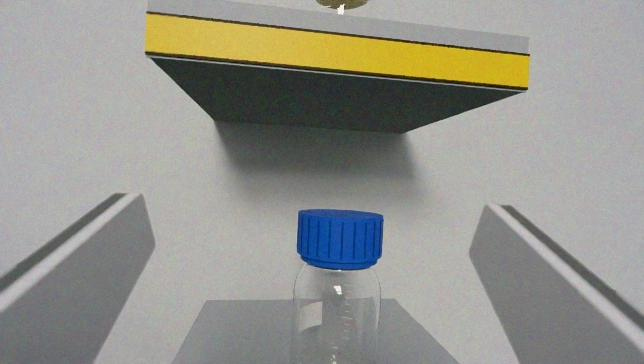

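Emit:
{"name": "move", "arguments": {"target": {"side": "right", "x": 0.225, "y": -0.47, "z": 1.38, "quat_wxyz": [0.383, -0.6634, -0.5567, 0.3214]}, "min_time_s": 0.8}}

Emit:
{"name": "move", "arguments": {"target": {"side": "right", "x": 0.27, "y": -0.25, "z": 1.45, "quat_wxyz": [0.4498, -0.5456, -0.5456, 0.4498]}, "min_time_s": 1.2}}

Emit:
{"name": "move", "arguments": {"target": {"side": "right", "x": 0.255, "y": -0.08, "z": 1.46, "quat_wxyz": [0.5377, -0.4592, -0.4592, 0.5377]}, "min_time_s": 1.2, "cameras": ["head_camera", "right_wrist_camera"]}}

Scene clock: 167.40 s.
Joint torques (N m): left_arm=[-2.3 11.19 0.68 -1.35 -0.15 -0.66 0.25] | right_arm=[11.84 -3.67 -9.59 0.01 0.13 1.78 -0.25]
External joint torques (N m): left_arm=[-0.05 0.84 -0.48 0.05 -0.2 -0.09 0.26] | right_arm=[0.7 -0.02 0.78 0.54 0.07 0.11 -0.24]
Wrist force (N): left_arm=[-0.6 -0.9 -4.6] | right_arm=[2.5 3.8 3.7]
Wrist torque (N m): left_arm=[-0.11 0.04 -0.04] | right_arm=[-0.23 -0.01 -0.30]
Wrist force, peak (N): left_arm=[-0.6 -1.0 -4.9] | right_arm=[3.7 4.6 4.2]
move: done
base_odometry: x=-0.584 y=+2.445 heading=+1.806
lidar_m: 0.47 0.49 0.67 1.12 1.93 2.48 5.37 3.13 2.64 1.94 0.69 0.50
base_status: not commanded
joint_positions: torso_squat_rad=+0.350 torso_shift_rad=+0.000 torso_pitch_rad=+0.000 torso_yaw_rad=+0.750 left_shoulder_pitch_rad=+0.030 left_shoulder_roll_rad=+0.350 left_shoulder_yaw_rad=+0.025 left_elbow_rad=-0.263 left_forearm_roll_rad=-0.030 left_wrist_pitch_rad=-0.019 left_hand_roll_rad=+0.030 left_gripper_m=+0.100 right_shoulder_pitch_rad=+1.599 right_shoulder_roll_rad=-0.572 right_shoulder_yaw_rad=-0.926 right_elbow_rad=-2.183 right_forearm_roll_rad=+1.477 right_wrist_pitch_rad=+0.850 right_hand_roll_rad=-1.361 right_gripper_m=+0.100 head_pan_rad=-0.520 head_tilt_rad=+0.360
joint_status: all done
wheel_motors_off: 0
motor_effort: left_wheel=+5(5) right_wheel=-4(5)
contact_limits: right_gripper_m 550 mA
chest: x=-0.2280 y=-0.0002 z=+1.2475 quat_wxyz=(+0.931, +0.000, +0.000, +0.366)
left_hand: x=-0.4767 y=+0.4277 z=+0.6185 quat_wxyz=(+0.912, +0.209, -0.054, +0.348)
right_hand: x=+0.2250 y=-0.4700 z=+1.3799 quat_wxyz=(+0.383, -0.663, -0.557, +0.322)
right_hand_status: reached (checked arc that bows 33 mm and turns the hand up to 8 deg, planned for 1.0 s): 0 mm and 0.1 deg off.
pictures: none

Scene clock: 169.23 s.
Joint torques (N m): left_arm=[-2.2 11.12 0.67 -1.29 -0.18 -0.63 0.18] | right_arm=[4.24 3.94 -5.05 6.67 0.25 2.07 -0.25]
External joint torques (N m): left_arm=[0.05 0.77 -0.5 0.11 -0.24 -0.06 0.19] | right_arm=[-0.19 0.09 0.42 -0.15 0.25 0.14 -0.24]
Wrist force (N): left_arm=[-0.5 -0.8 -4.5] | right_arm=[2.7 4.5 0.9]
Wrist torque (N m): left_arm=[-0.14 0.04 -0.04] | right_arm=[-0.24 0.00 -0.12]
Wrist force, peak (N): left_arm=[-0.8 -0.8 -4.7] | right_arm=[4.7 5.4 1.0]
move: short
base_odometry: x=-0.584 y=+2.445 heading=+1.806
lidar_m: 0.47 0.48 0.66 1.13 1.93 2.48 5.37 3.14 2.64 1.93 0.68 0.49
base_status: not commanded
joint_positions: torso_squat_rad=+0.350 torso_shift_rad=+0.000 torso_pitch_rad=+0.000 torso_yaw_rad=+0.750 left_shoulder_pitch_rad=+0.030 left_shoulder_roll_rad=+0.350 left_shoulder_yaw_rad=+0.025 left_elbow_rad=-0.263 left_forearm_roll_rad=-0.030 left_wrist_pitch_rad=-0.019 left_hand_roll_rad=+0.030 left_gripper_m=+0.100 right_shoulder_pitch_rad=+2.282 right_shoulder_roll_rad=-0.620 right_shoulder_yaw_rad=-1.732 right_elbow_rad=-2.617 right_forearm_roll_rad=+0.660 right_wrist_pitch_rad=+0.582 right_hand_roll_rad=-1.369 right_gripper_m=+0.100 head_pan_rad=-0.520 head_tilt_rad=+0.360
joint_status: all done
wheel_motors_off: 0
motor_effort: left_wheel=+4(5) right_wheel=-4(5)
contact_limits: right_gripper_m 550 mA
chest: x=-0.2280 y=-0.0002 z=+1.2475 quat_wxyz=(+0.931, +0.000, +0.000, +0.366)
left_hand: x=-0.4767 y=+0.4277 z=+0.6185 quat_wxyz=(+0.912, +0.209, -0.054, +0.348)
right_hand: x=+0.2705 y=-0.2505 z=+1.4504 quat_wxyz=(+0.433, -0.492, -0.556, +0.511)
right_hand_status: short (checked arc that bows 71 mm and turns the hand up to 30 deg, as near as the solve gets, planned for 1.2 s): 1 mm and 9.6 deg off. The place is met; only the turn is off.
pictures: none

Scene clock: 170.87 s.
Joint torques (N m): left_arm=[-2.07 11.15 0.4 -1.29 -0.09 -0.57 0.18] | right_arm=[-5.62 -1.36 -5.07 5.79 2.07 -0.44 -0.08]
External joint torques (N m): left_arm=[0.17 0.8 -0.77 0.11 -0.14 0 0.19] | right_arm=[0.04 0.48 0.67 -0.22 0.19 -0.31 -0.08]
Wrist force (N): left_arm=[-0.4 -1.0 -4.5] | right_arm=[2.9 4.3 -0.4]
Wrist torque (N m): left_arm=[-0.12 0.05 -0.04] | right_arm=[-0.21 0.05 -0.22]
Wrist force, peak (N): left_arm=[-0.8 -1.2 -4.8] | right_arm=[3.1 6.1 1.4]
move: short
base_odometry: x=-0.584 y=+2.445 heading=+1.806
lidar_m: 0.47 0.49 0.66 1.12 1.93 2.47 5.37 3.14 2.64 1.94 0.69 0.50
base_status: not commanded
joint_positions: torso_squat_rad=+0.350 torso_shift_rad=+0.000 torso_pitch_rad=+0.000 torso_yaw_rad=+0.750 left_shoulder_pitch_rad=+0.030 left_shoulder_roll_rad=+0.350 left_shoulder_yaw_rad=+0.025 left_elbow_rad=-0.263 left_forearm_roll_rad=-0.030 left_wrist_pitch_rad=-0.019 left_hand_roll_rad=+0.030 left_gripper_m=+0.100 right_shoulder_pitch_rad=+1.215 right_shoulder_roll_rad=-1.915 right_shoulder_yaw_rad=-2.094 right_elbow_rad=-2.572 right_forearm_roll_rad=-1.051 right_wrist_pitch_rad=+1.919 right_hand_roll_rad=+0.049 right_gripper_m=+0.100 head_pan_rad=-0.520 head_tilt_rad=+0.360
joint_status: all done
wheel_motors_off: 0
motor_effort: left_wheel=+5(6) right_wheel=-4(5)
contact_limits: right_gripper_m 550 mA
chest: x=-0.2279 y=-0.0002 z=+1.2475 quat_wxyz=(+0.931, +0.000, +0.000, +0.366)
left_hand: x=-0.4768 y=+0.4277 z=+0.6185 quat_wxyz=(+0.912, +0.209, -0.054, +0.349)
right_hand: x=+0.2554 y=-0.0802 z=+1.4598 quat_wxyz=(+0.524, -0.445, -0.474, +0.550)
right_hand_status: short (checked arc that bows 70 mm and turns the hand up to 28 deg, as near as the solve gets, planned for 1.3 s): 0 mm and 3.1 deg off. The place is met; only the turn is off.
head_camera: T_world_to_cam=[[0.20083, -0.97933, 0.02404, 0.02685], [-0.30627, -0.08608, -0.94805, 1.36721], [0.93052, 0.18303, -0.31722, 0.59668]] pos_world=[-0.14188, 0.03477, 1.48481]
right_wrist_camera: T_world_to_cam=[[0.04505, -0.99796, 0.04535, -0.16256], [-0.62136, -0.06354, -0.78094, 1.32066], [0.78223, 0.007, -0.62296, 0.78235]] pos_world=[0.21596, -0.08379, 1.5261]

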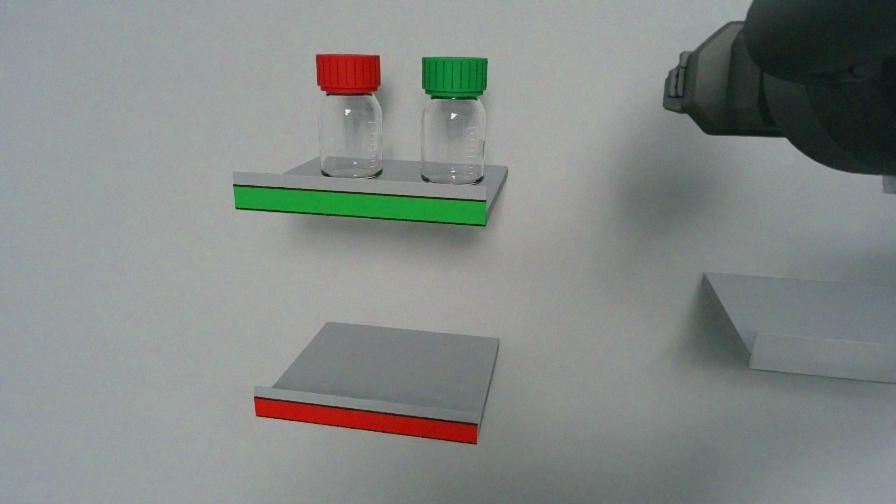

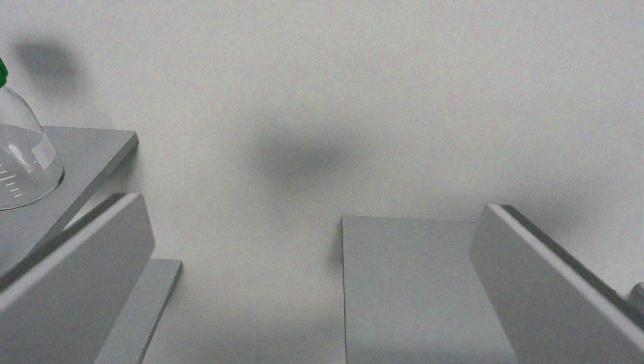

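Emit:
{"name": "move", "arguments": {"target": {"side": "right", "x": 0.26, "y": 0.1, "z": 1.455, "quat_wxyz": [0.5377, -0.4592, -0.4592, 0.5377]}, "min_time_s": 1.0}}

Emit:
{"name": "move", "arguments": {"joints": {"right_gripper_m": 0.082}}}

Emit:
{"name": "move", "arguments": {"target": {"side": "right", "x": 0.275, "y": 0.23, "z": 1.42, "quat_wxyz": [0.5377, -0.4592, -0.4592, 0.5377]}, "min_time_s": 0.9, "cameras": ["right_wrist_camera"]}}

Scene clock: 173.13 s.
Joint torques (N m): left_arm=[-2.81 11.34 0.72 -1.41 -0.16 -0.61 0.2] | right_arm=[-14.1 2.75 -4.91 5.7 1.59 0.65 0.07]
External joint torques (N m): left_arm=[-0.58 1 -0.45 -0.01 -0.21 -0.04 0.21] | right_arm=[0.15 0.39 1.96 -0.29 -0.23 0.06 0.08]
Wrist force (N): left_arm=[-0.6 -0.8 -4.2] | right_arm=[3.2 4.4 -0.4]
Wrist torque (N m): left_arm=[-0.12 0.04 -0.03] | right_arm=[-0.19 0.11 -0.15]
Wrist force, peak (N): left_arm=[-0.4 -1.0 -4.8] | right_arm=[4.4 6.4 -0.6]
move: done
base_odometry: x=-0.584 y=+2.445 heading=+1.806
lidar_m: 0.46 0.49 0.67 1.12 1.93 2.48 5.37 3.14 2.64 1.93 0.69 0.49
base_status: not commanded
joint_positions: torso_squat_rad=+0.350 torso_shift_rad=+0.000 torso_pitch_rad=+0.000 torso_yaw_rad=+0.750 left_shoulder_pitch_rad=+0.030 left_shoulder_roll_rad=+0.350 left_shoulder_yaw_rad=+0.025 left_elbow_rad=-0.263 left_forearm_roll_rad=-0.030 left_wrist_pitch_rad=-0.019 left_hand_roll_rad=+0.030 left_gripper_m=+0.100 right_shoulder_pitch_rad=+0.764 right_shoulder_roll_rad=-2.687 right_shoulder_yaw_rad=-1.374 right_elbow_rad=-2.061 right_forearm_roll_rad=-1.048 right_wrist_pitch_rad=+1.919 right_hand_roll_rad=-0.313 right_gripper_m=+0.100 head_pan_rad=-0.520 head_tilt_rad=+0.360
joint_status: all done
wheel_motors_off: 0
motor_effort: left_wheel=+5(5) right_wheel=-5(5)
contact_limits: right_gripper_m 550 mA
chest: x=-0.2280 y=-0.0001 z=+1.2475 quat_wxyz=(+0.931, +0.000, +0.000, +0.366)
left_hand: x=-0.4768 y=+0.4277 z=+0.6185 quat_wxyz=(+0.912, +0.209, -0.054, +0.349)
right_hand: x=+0.2599 y=+0.1002 z=+1.4550 quat_wxyz=(+0.538, -0.459, -0.459, +0.538)
right_hand_status: reached (checked arc that bows 25 mm and turns the hand up to 7 deg, planned for 1.0 s): 0 mm and 0.0 deg off.
pictures: none

Scene clock: 173.80 s.
Joint torques (N m): left_arm=[-2.38 11.26 0.41 -1.23 0.05 -0.58 0.27] | right_arm=[-14.85 3.09 -5 5.3 1.57 0.54 0.1]
External joint torques (N m): left_arm=[-0.14 0.92 -0.75 0.17 0 -0.01 0.28] | right_arm=[-0.6 0.72 1.87 -0.7 -0.25 -0.05 0.11]
Wrist force (N): left_arm=[-0.4 -0.9 -4.6] | right_arm=[3.2 4.9 0.3]
Wrist torque (N m): left_arm=[-0.11 0.06 -0.03] | right_arm=[-0.28 0.08 -0.06]
Wrist force, peak (N): left_arm=[-0.7 -0.7 -4.6] | right_arm=[3.8 4.9 -1.0]
move: done
base_odometry: x=-0.584 y=+2.445 heading=+1.806
lidar_m: 0.47 0.49 0.67 1.12 1.93 2.49 5.37 3.14 2.64 1.94 0.69 0.50
base_status: not commanded
joint_positions: torso_squat_rad=+0.350 torso_shift_rad=+0.000 torso_pitch_rad=+0.000 torso_yaw_rad=+0.750 left_shoulder_pitch_rad=+0.030 left_shoulder_roll_rad=+0.350 left_shoulder_yaw_rad=+0.025 left_elbow_rad=-0.263 left_forearm_roll_rad=-0.030 left_wrist_pitch_rad=-0.019 left_hand_roll_rad=+0.030 left_gripper_m=+0.100 right_shoulder_pitch_rad=+0.764 right_shoulder_roll_rad=-2.687 right_shoulder_yaw_rad=-1.374 right_elbow_rad=-2.061 right_forearm_roll_rad=-1.048 right_wrist_pitch_rad=+1.919 right_hand_roll_rad=-0.313 right_gripper_m=+0.082 head_pan_rad=-0.520 head_tilt_rad=+0.360
joint_status: all done
wheel_motors_off: 0
motor_effort: left_wheel=+5(5) right_wheel=-4(5)
contact_limits: right_gripper_m 550 mA
chest: x=-0.2280 y=-0.0001 z=+1.2475 quat_wxyz=(+0.931, +0.000, +0.000, +0.366)
left_hand: x=-0.4768 y=+0.4277 z=+0.6185 quat_wxyz=(+0.912, +0.209, -0.054, +0.349)
right_hand: x=+0.2599 y=+0.1002 z=+1.4550 quat_wxyz=(+0.538, -0.459, -0.459, +0.538)
pictures: none

Scene clock: 175.07 s.
Joint torques (N m): left_arm=[-2.43 11.06 0.84 -1.3 -0.03 -0.5 0.29] | right_arm=[-19.78 10 -4.67 5.95 1.91 0.77 -0.04]
External joint torques (N m): left_arm=[-0.19 0.72 -0.32 0.1 -0.09 0.07 0.3] | right_arm=[-0.13 1.49 1.77 -0.11 0.02 0.22 -0.04]
Wrist force (N): left_arm=[-0.7 -1.1 -4.3] | right_arm=[3.6 3.6 -0.6]
Wrist torque (N m): left_arm=[-0.09 0.04 -0.03] | right_arm=[-0.20 0.14 -0.24]
Wrist force, peak (N): left_arm=[-0.6 -1.0 -4.8] | right_arm=[4.2 5.6 -0.5]
move: done
base_odometry: x=-0.584 y=+2.445 heading=+1.806
lidar_m: 0.47 0.49 0.67 1.13 1.93 2.48 5.37 3.14 2.63 1.93 0.69 0.49
base_status: not commanded
joint_positions: torso_squat_rad=+0.350 torso_shift_rad=+0.000 torso_pitch_rad=+0.000 torso_yaw_rad=+0.750 left_shoulder_pitch_rad=+0.030 left_shoulder_roll_rad=+0.350 left_shoulder_yaw_rad=+0.025 left_elbow_rad=-0.263 left_forearm_roll_rad=-0.030 left_wrist_pitch_rad=-0.019 left_hand_roll_rad=+0.030 left_gripper_m=+0.100 right_shoulder_pitch_rad=+0.925 right_shoulder_roll_rad=-3.128 right_shoulder_yaw_rad=-1.342 right_elbow_rad=-1.510 right_forearm_roll_rad=-0.978 right_wrist_pitch_rad=+1.779 right_hand_roll_rad=-0.292 right_gripper_m=+0.082 head_pan_rad=-0.520 head_tilt_rad=+0.360
joint_status: all done
wheel_motors_off: 0
motor_effort: left_wheel=+4(5) right_wheel=-4(5)
contact_limits: right_gripper_m 550 mA
chest: x=-0.2280 y=-0.0002 z=+1.2475 quat_wxyz=(+0.931, +0.000, +0.000, +0.366)
left_hand: x=-0.4768 y=+0.4277 z=+0.6185 quat_wxyz=(+0.912, +0.209, -0.054, +0.349)
right_hand: x=+0.2748 y=+0.2299 z=+1.4200 quat_wxyz=(+0.538, -0.459, -0.460, +0.538)
right_hand_status: reached (checked arc that bows 13 mm and turns the hand up to 2 deg, planned for 0.9 s): 0 mm and 0.1 deg off.
right_wrist_camera: T_world_to_cam=[[-0.00765, -0.99856, 0.05305, 0.1516], [-0.62585, -0.0366, -0.77908, 1.31368], [0.7799, -0.03916, -0.62467, 0.75382]] pos_world=[0.23543, 0.22898, 1.48631]

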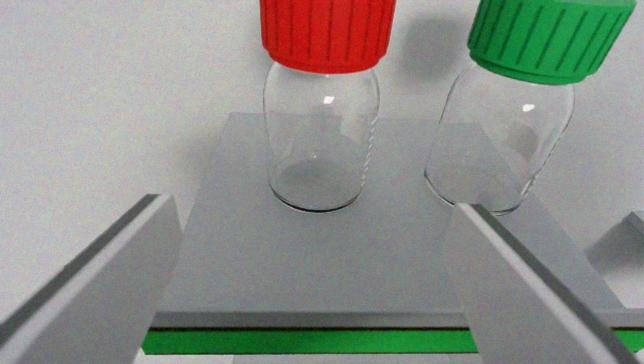

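Emit:
{"name": "move", "arguments": {"joints": {"right_gripper_m": 0.07}}}

Emit:
{"name": "move", "arguments": {"target": {"side": "right", "x": 0.322, "y": 0.228, "z": 1.42, "quat_wxyz": [0.5377, -0.4592, -0.4592, 0.5377]}, "min_time_s": 0.5, "cameras": ["right_wrist_camera"]}}

Scene clock: 177.37 s.
Joint torques (N m): left_arm=[-2.4 10.85 0.84 -1.39 -0.09 -0.55 0.19] | right_arm=[-19.85 9.75 -4.92 6.05 1.88 0.83 0.03]
External joint torques (N m): left_arm=[-0.16 0.51 -0.32 0 -0.15 0.02 0.2] | right_arm=[-0.19 1.24 1.52 -0.01 -0.01 0.28 0.04]
Wrist force (N): left_arm=[-0.5 -0.9 -4.2] | right_arm=[3.3 5.1 -0.4]
Wrist torque (N m): left_arm=[-0.12 0.04 -0.03] | right_arm=[-0.33 0.07 -0.26]
Wrist force, peak (N): left_arm=[-0.7 -1.2 -4.7] | right_arm=[3.9 5.4 -0.4]
move: done
base_odometry: x=-0.584 y=+2.445 heading=+1.806
lidar_m: 0.47 0.49 0.67 1.13 1.94 2.47 5.37 3.14 2.64 1.94 0.68 0.49
base_status: not commanded
joint_positions: torso_squat_rad=+0.350 torso_shift_rad=+0.000 torso_pitch_rad=+0.000 torso_yaw_rad=+0.750 left_shoulder_pitch_rad=+0.030 left_shoulder_roll_rad=+0.350 left_shoulder_yaw_rad=+0.025 left_elbow_rad=-0.263 left_forearm_roll_rad=-0.030 left_wrist_pitch_rad=-0.019 left_hand_roll_rad=+0.030 left_gripper_m=+0.100 right_shoulder_pitch_rad=+0.925 right_shoulder_roll_rad=-3.128 right_shoulder_yaw_rad=-1.342 right_elbow_rad=-1.510 right_forearm_roll_rad=-0.978 right_wrist_pitch_rad=+1.779 right_hand_roll_rad=-0.292 right_gripper_m=+0.070 head_pan_rad=-0.520 head_tilt_rad=+0.360
joint_status: all done
wheel_motors_off: 0
motor_effort: left_wheel=+4(5) right_wheel=-4(5)
contact_limits: right_gripper_m 550 mA
chest: x=-0.2280 y=-0.0002 z=+1.2475 quat_wxyz=(+0.931, +0.000, +0.000, +0.366)
left_hand: x=-0.4768 y=+0.4277 z=+0.6185 quat_wxyz=(+0.912, +0.209, -0.054, +0.349)
right_hand: x=+0.2748 y=+0.2299 z=+1.4200 quat_wxyz=(+0.538, -0.459, -0.460, +0.538)
pictures: none

Scene clock: 178.20 s.
Joint torques (N m): left_arm=[-2.24 10.84 0.66 -1.52 0 -0.62 0.34] | right_arm=[-19.87 7.73 -4.85 5.49 1.8 0.46 0.12]
External joint torques (N m): left_arm=[0 0.5 -0.51 -0.13 -0.06 -0.05 0.35] | right_arm=[0.97 -0.22 1.68 -0.59 -0.14 0.02 0.12]
Wrist force (N): left_arm=[-0.2 -0.9 -4.5] | right_arm=[2.9 4.7 0.5]
Wrist torque (N m): left_arm=[-0.11 0.08 -0.04] | right_arm=[-0.35 0.05 -0.25]
Wrist force, peak (N): left_arm=[-0.8 -0.8 -4.7] | right_arm=[3.8 5.1 1.2]
move: done
base_odometry: x=-0.584 y=+2.445 heading=+1.806
lidar_m: 0.47 0.49 0.66 1.13 1.93 2.47 5.37 3.14 2.64 1.95 0.69 0.49
base_status: not commanded
joint_positions: torso_squat_rad=+0.350 torso_shift_rad=+0.000 torso_pitch_rad=+0.000 torso_yaw_rad=+0.750 left_shoulder_pitch_rad=+0.030 left_shoulder_roll_rad=+0.350 left_shoulder_yaw_rad=+0.025 left_elbow_rad=-0.263 left_forearm_roll_rad=-0.030 left_wrist_pitch_rad=-0.019 left_hand_roll_rad=+0.030 left_gripper_m=+0.100 right_shoulder_pitch_rad=+0.973 right_shoulder_roll_rad=-3.089 right_shoulder_yaw_rad=-1.307 right_elbow_rad=-1.420 right_forearm_roll_rad=-0.921 right_wrist_pitch_rad=+1.663 right_hand_roll_rad=-0.230 right_gripper_m=+0.070 head_pan_rad=-0.520 head_tilt_rad=+0.360
joint_status: all done
wheel_motors_off: 0
motor_effort: left_wheel=+5(5) right_wheel=-4(5)
contact_limits: right_gripper_m 550 mA
chest: x=-0.2280 y=-0.0002 z=+1.2475 quat_wxyz=(+0.931, +0.000, +0.000, +0.366)
left_hand: x=-0.4768 y=+0.4277 z=+0.6185 quat_wxyz=(+0.912, +0.209, -0.054, +0.349)
right_hand: x=+0.3217 y=+0.2277 z=+1.4201 quat_wxyz=(+0.537, -0.459, -0.460, +0.538)
right_hand_status: reached (checked arc that bows 1 mm and turns the hand up to 0 deg, planned for 0.5 s): 0 mm and 0.1 deg off.
right_wrist_camera: T_world_to_cam=[[-0.0078, -0.99857, 0.05289, 0.14994], [-0.62546, -0.0364, -0.77941, 1.34343], [0.78022, -0.03916, -0.62428, 0.71661]] pos_world=[0.28233, 0.22668, 1.48651]

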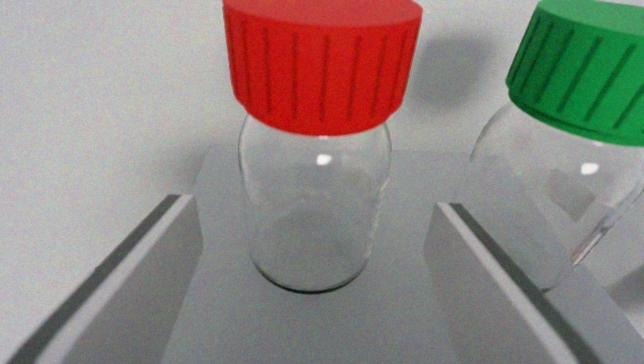

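Emit:
{"name": "move", "arguments": {"target": {"side": "right", "x": 0.35, "y": 0.2285, "z": 1.417, "quat_wxyz": [0.5377, -0.4592, -0.4592, 0.5377]}, "min_time_s": 0.6, "cameras": ["right_wrist_camera"]}}

Scene clock: 180.80 s.
Joint torques (N m): left_arm=[-2.51 11.19 0.52 -1.31 0 -0.6 0.14] | right_arm=[-20.21 8.53 -4.15 5.95 2.13 0.19 0.14]
External joint torques (N m): left_arm=[-0.27 0.85 -0.64 0.08 -0.06 -0.04 0.15] | right_arm=[1.46 0.68 2.32 -0.14 0.18 -0.18 0.14]
Wrist force (N): left_arm=[-0.4 -1.1 -4.4] | right_arm=[2.9 4.3 0.1]
Wrist torque (N m): left_arm=[-0.09 0.07 -0.03] | right_arm=[-0.28 0.01 -0.22]
Wrist force, peak (N): left_arm=[-0.5 -0.9 -4.8] | right_arm=[2.9 5.7 -0.3]
move: done
base_odometry: x=-0.584 y=+2.445 heading=+1.806
lidar_m: 0.47 0.48 0.66 1.13 1.93 2.47 5.37 3.14 2.64 1.93 0.68 0.50
base_status: not commanded
joint_positions: torso_squat_rad=+0.350 torso_shift_rad=+0.000 torso_pitch_rad=+0.000 torso_yaw_rad=+0.750 left_shoulder_pitch_rad=+0.030 left_shoulder_roll_rad=+0.350 left_shoulder_yaw_rad=+0.025 left_elbow_rad=-0.263 left_forearm_roll_rad=-0.030 left_wrist_pitch_rad=-0.019 left_hand_roll_rad=+0.030 left_gripper_m=+0.100 right_shoulder_pitch_rad=+1.011 right_shoulder_roll_rad=-3.084 right_shoulder_yaw_rad=-1.290 right_elbow_rad=-1.340 right_forearm_roll_rad=-0.892 right_wrist_pitch_rad=+1.587 right_hand_roll_rad=-0.195 right_gripper_m=+0.070 head_pan_rad=-0.520 head_tilt_rad=+0.360
joint_status: all done
wheel_motors_off: 0
motor_effort: left_wheel=+5(5) right_wheel=-3(5)
contact_limits: right_gripper_m 550 mA
chest: x=-0.2280 y=-0.0002 z=+1.2475 quat_wxyz=(+0.931, +0.000, +0.000, +0.366)
left_hand: x=-0.4768 y=+0.4277 z=+0.6185 quat_wxyz=(+0.912, +0.209, -0.054, +0.349)
right_hand: x=+0.3498 y=+0.2286 z=+1.4171 quat_wxyz=(+0.538, -0.459, -0.460, +0.538)
right_hand_status: reached (checked arc that bows 2 mm and turns the hand up to 0 deg, planned for 0.6 s): 0 mm and 0.0 deg off.
right_wrist_camera: T_world_to_cam=[[-0.00793, -0.99856, 0.05302, 0.15106], [-0.6258, -0.0364, -0.77914, 1.35841], [0.77995, -0.03936, -0.62461, 0.69346]] pos_world=[0.31043, 0.22759, 1.48351]

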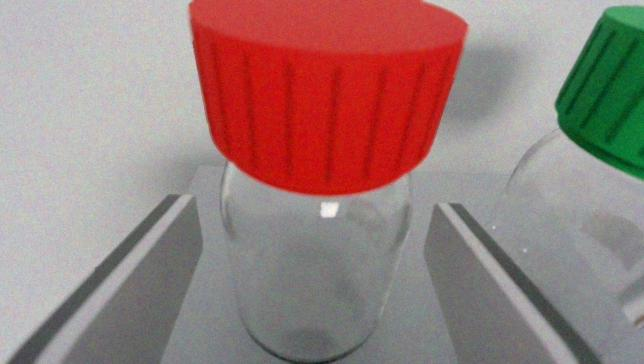

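Emit:
{"name": "move", "arguments": {"target": {"side": "right", "x": 0.374, "y": 0.2288, "z": 1.415, "quat_wxyz": [0.5377, -0.4592, -0.4592, 0.5377]}, "min_time_s": 0.5, "cameras": ["right_wrist_camera"]}}

Emit:
{"name": "move", "arguments": {"joints": {"right_gripper_m": 0.042}, "cameras": ["right_wrist_camera"]}}

Scene clock: 182.10 s.
Joint torques (N m): left_arm=[-2.38 11.22 0.2 -1.16 -0.1 -0.61 0.29] | right_arm=[-21.3 8.08 -4.53 5.76 1.99 0.44 0.03]
External joint torques (N m): left_arm=[-0.14 0.88 -0.96 0.24 -0.16 -0.05 0.3] | right_arm=[1.06 0.25 1.8 -0.33 0.04 0.14 0.03]
Wrist force (N): left_arm=[-0.5 -1.1 -4.5] | right_arm=[2.9 4.6 -0.5]
Wrist torque (N m): left_arm=[-0.09 0.06 -0.02] | right_arm=[-0.26 0.02 -0.25]
Wrist force, peak (N): left_arm=[-0.4 -1.0 -4.7] | right_arm=[3.7 5.3 0.5]
move: done
base_odometry: x=-0.584 y=+2.445 heading=+1.806
lidar_m: 0.47 0.48 0.67 1.13 1.93 2.47 5.37 3.14 2.64 1.94 0.69 0.49
base_status: not commanded
joint_positions: torso_squat_rad=+0.350 torso_shift_rad=+0.000 torso_pitch_rad=+0.000 torso_yaw_rad=+0.750 left_shoulder_pitch_rad=+0.030 left_shoulder_roll_rad=+0.350 left_shoulder_yaw_rad=+0.025 left_elbow_rad=-0.263 left_forearm_roll_rad=-0.030 left_wrist_pitch_rad=-0.019 left_hand_roll_rad=+0.030 left_gripper_m=+0.100 right_shoulder_pitch_rad=+1.044 right_shoulder_roll_rad=-3.086 right_shoulder_yaw_rad=-1.278 right_elbow_rad=-1.261 right_forearm_roll_rad=-0.871 right_wrist_pitch_rad=+1.518 right_hand_roll_rad=-0.161 right_gripper_m=+0.070 head_pan_rad=-0.520 head_tilt_rad=+0.360
joint_status: all done
wheel_motors_off: 0
motor_effort: left_wheel=+4(5) right_wheel=-4(5)
contact_limits: right_gripper_m 550 mA
chest: x=-0.2280 y=-0.0002 z=+1.2475 quat_wxyz=(+0.931, +0.000, +0.000, +0.366)
left_hand: x=-0.4768 y=+0.4277 z=+0.6185 quat_wxyz=(+0.912, +0.209, -0.054, +0.349)
right_hand: x=+0.3738 y=+0.2288 z=+1.4151 quat_wxyz=(+0.538, -0.459, -0.459, +0.538)
right_hand_status: reached (checked arc that bows 2 mm and turns the hand up to 0 deg, planned for 0.5 s): 0 mm and 0.0 deg off.
right_wrist_camera: T_world_to_cam=[[-0.00807, -0.99856, 0.05301, 0.15172], [-0.6258, -0.0363, -0.77914, 1.37186], [0.77994, -0.03946, -0.6246, 0.67352]] pos_world=[0.33442, 0.22789, 1.48151]

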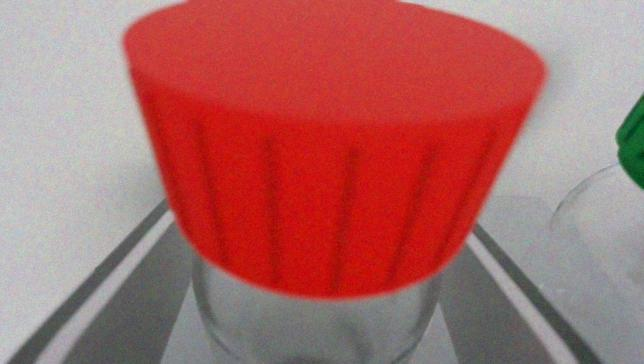

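Scene clock: 182.90 s.
Joint torques (N m): left_arm=[-2.51 11.23 0.79 -1.38 -0.06 -0.52 0.37] | right_arm=[-21.19 8.08 -4.33 5.77 1.82 0.21 0.1]
External joint torques (N m): left_arm=[-0.28 0.88 -0.37 0.01 -0.11 0.05 0.37] | right_arm=[1.17 0.26 2 -0.33 -0.14 -0.1 0.11]
Wrist force (N): left_arm=[-0.5 -1.0 -4.2] | right_arm=[2.3 2.9 0.3]
Wrist torque (N m): left_arm=[-0.11 0.04 -0.02] | right_arm=[-0.19 -0.05 -0.26]
Wrist force, peak (N): left_arm=[-0.5 -1.0 -4.7] | right_arm=[3.4 5.3 -0.3]
move: off_target
base_odometry: x=-0.584 y=+2.445 heading=+1.806
lidar_m: 0.47 0.48 0.67 1.13 1.93 2.48 5.37 3.12 2.64 1.93 0.69 0.49
base_status: not commanded
joint_positions: torso_squat_rad=+0.350 torso_shift_rad=+0.000 torso_pitch_rad=+0.000 torso_yaw_rad=+0.750 left_shoulder_pitch_rad=+0.030 left_shoulder_roll_rad=+0.350 left_shoulder_yaw_rad=+0.025 left_elbow_rad=-0.263 left_forearm_roll_rad=-0.030 left_wrist_pitch_rad=-0.019 left_hand_roll_rad=+0.030 left_gripper_m=+0.100 right_shoulder_pitch_rad=+1.044 right_shoulder_roll_rad=-3.086 right_shoulder_yaw_rad=-1.278 right_elbow_rad=-1.261 right_forearm_roll_rad=-0.871 right_wrist_pitch_rad=+1.518 right_hand_roll_rad=-0.161 right_gripper_m=+0.055 head_pan_rad=-0.520 head_tilt_rad=+0.360
joint_status: right_gripper_m off_target (ended at +0.055, target +0.042)
wheel_motors_off: 0
motor_effort: left_wheel=+5(5) right_wheel=-4(5)
contact_limits: right_gripper_m 550 mA
chest: x=-0.2280 y=-0.0002 z=+1.2475 quat_wxyz=(+0.931, +0.000, +0.000, +0.366)
left_hand: x=-0.4768 y=+0.4277 z=+0.6185 quat_wxyz=(+0.912, +0.209, -0.054, +0.349)
right_hand: x=+0.3738 y=+0.2288 z=+1.4152 quat_wxyz=(+0.538, -0.459, -0.460, +0.538)
right_wrist_camera: T_world_to_cam=[[-0.00807, -0.99856, 0.05301, 0.15173], [-0.6258, -0.0363, -0.77914, 1.37186], [0.77994, -0.03946, -0.6246, 0.67352]] pos_world=[0.33442, 0.22789, 1.48151]

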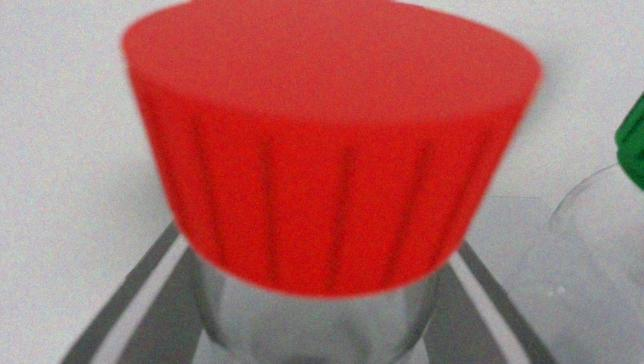

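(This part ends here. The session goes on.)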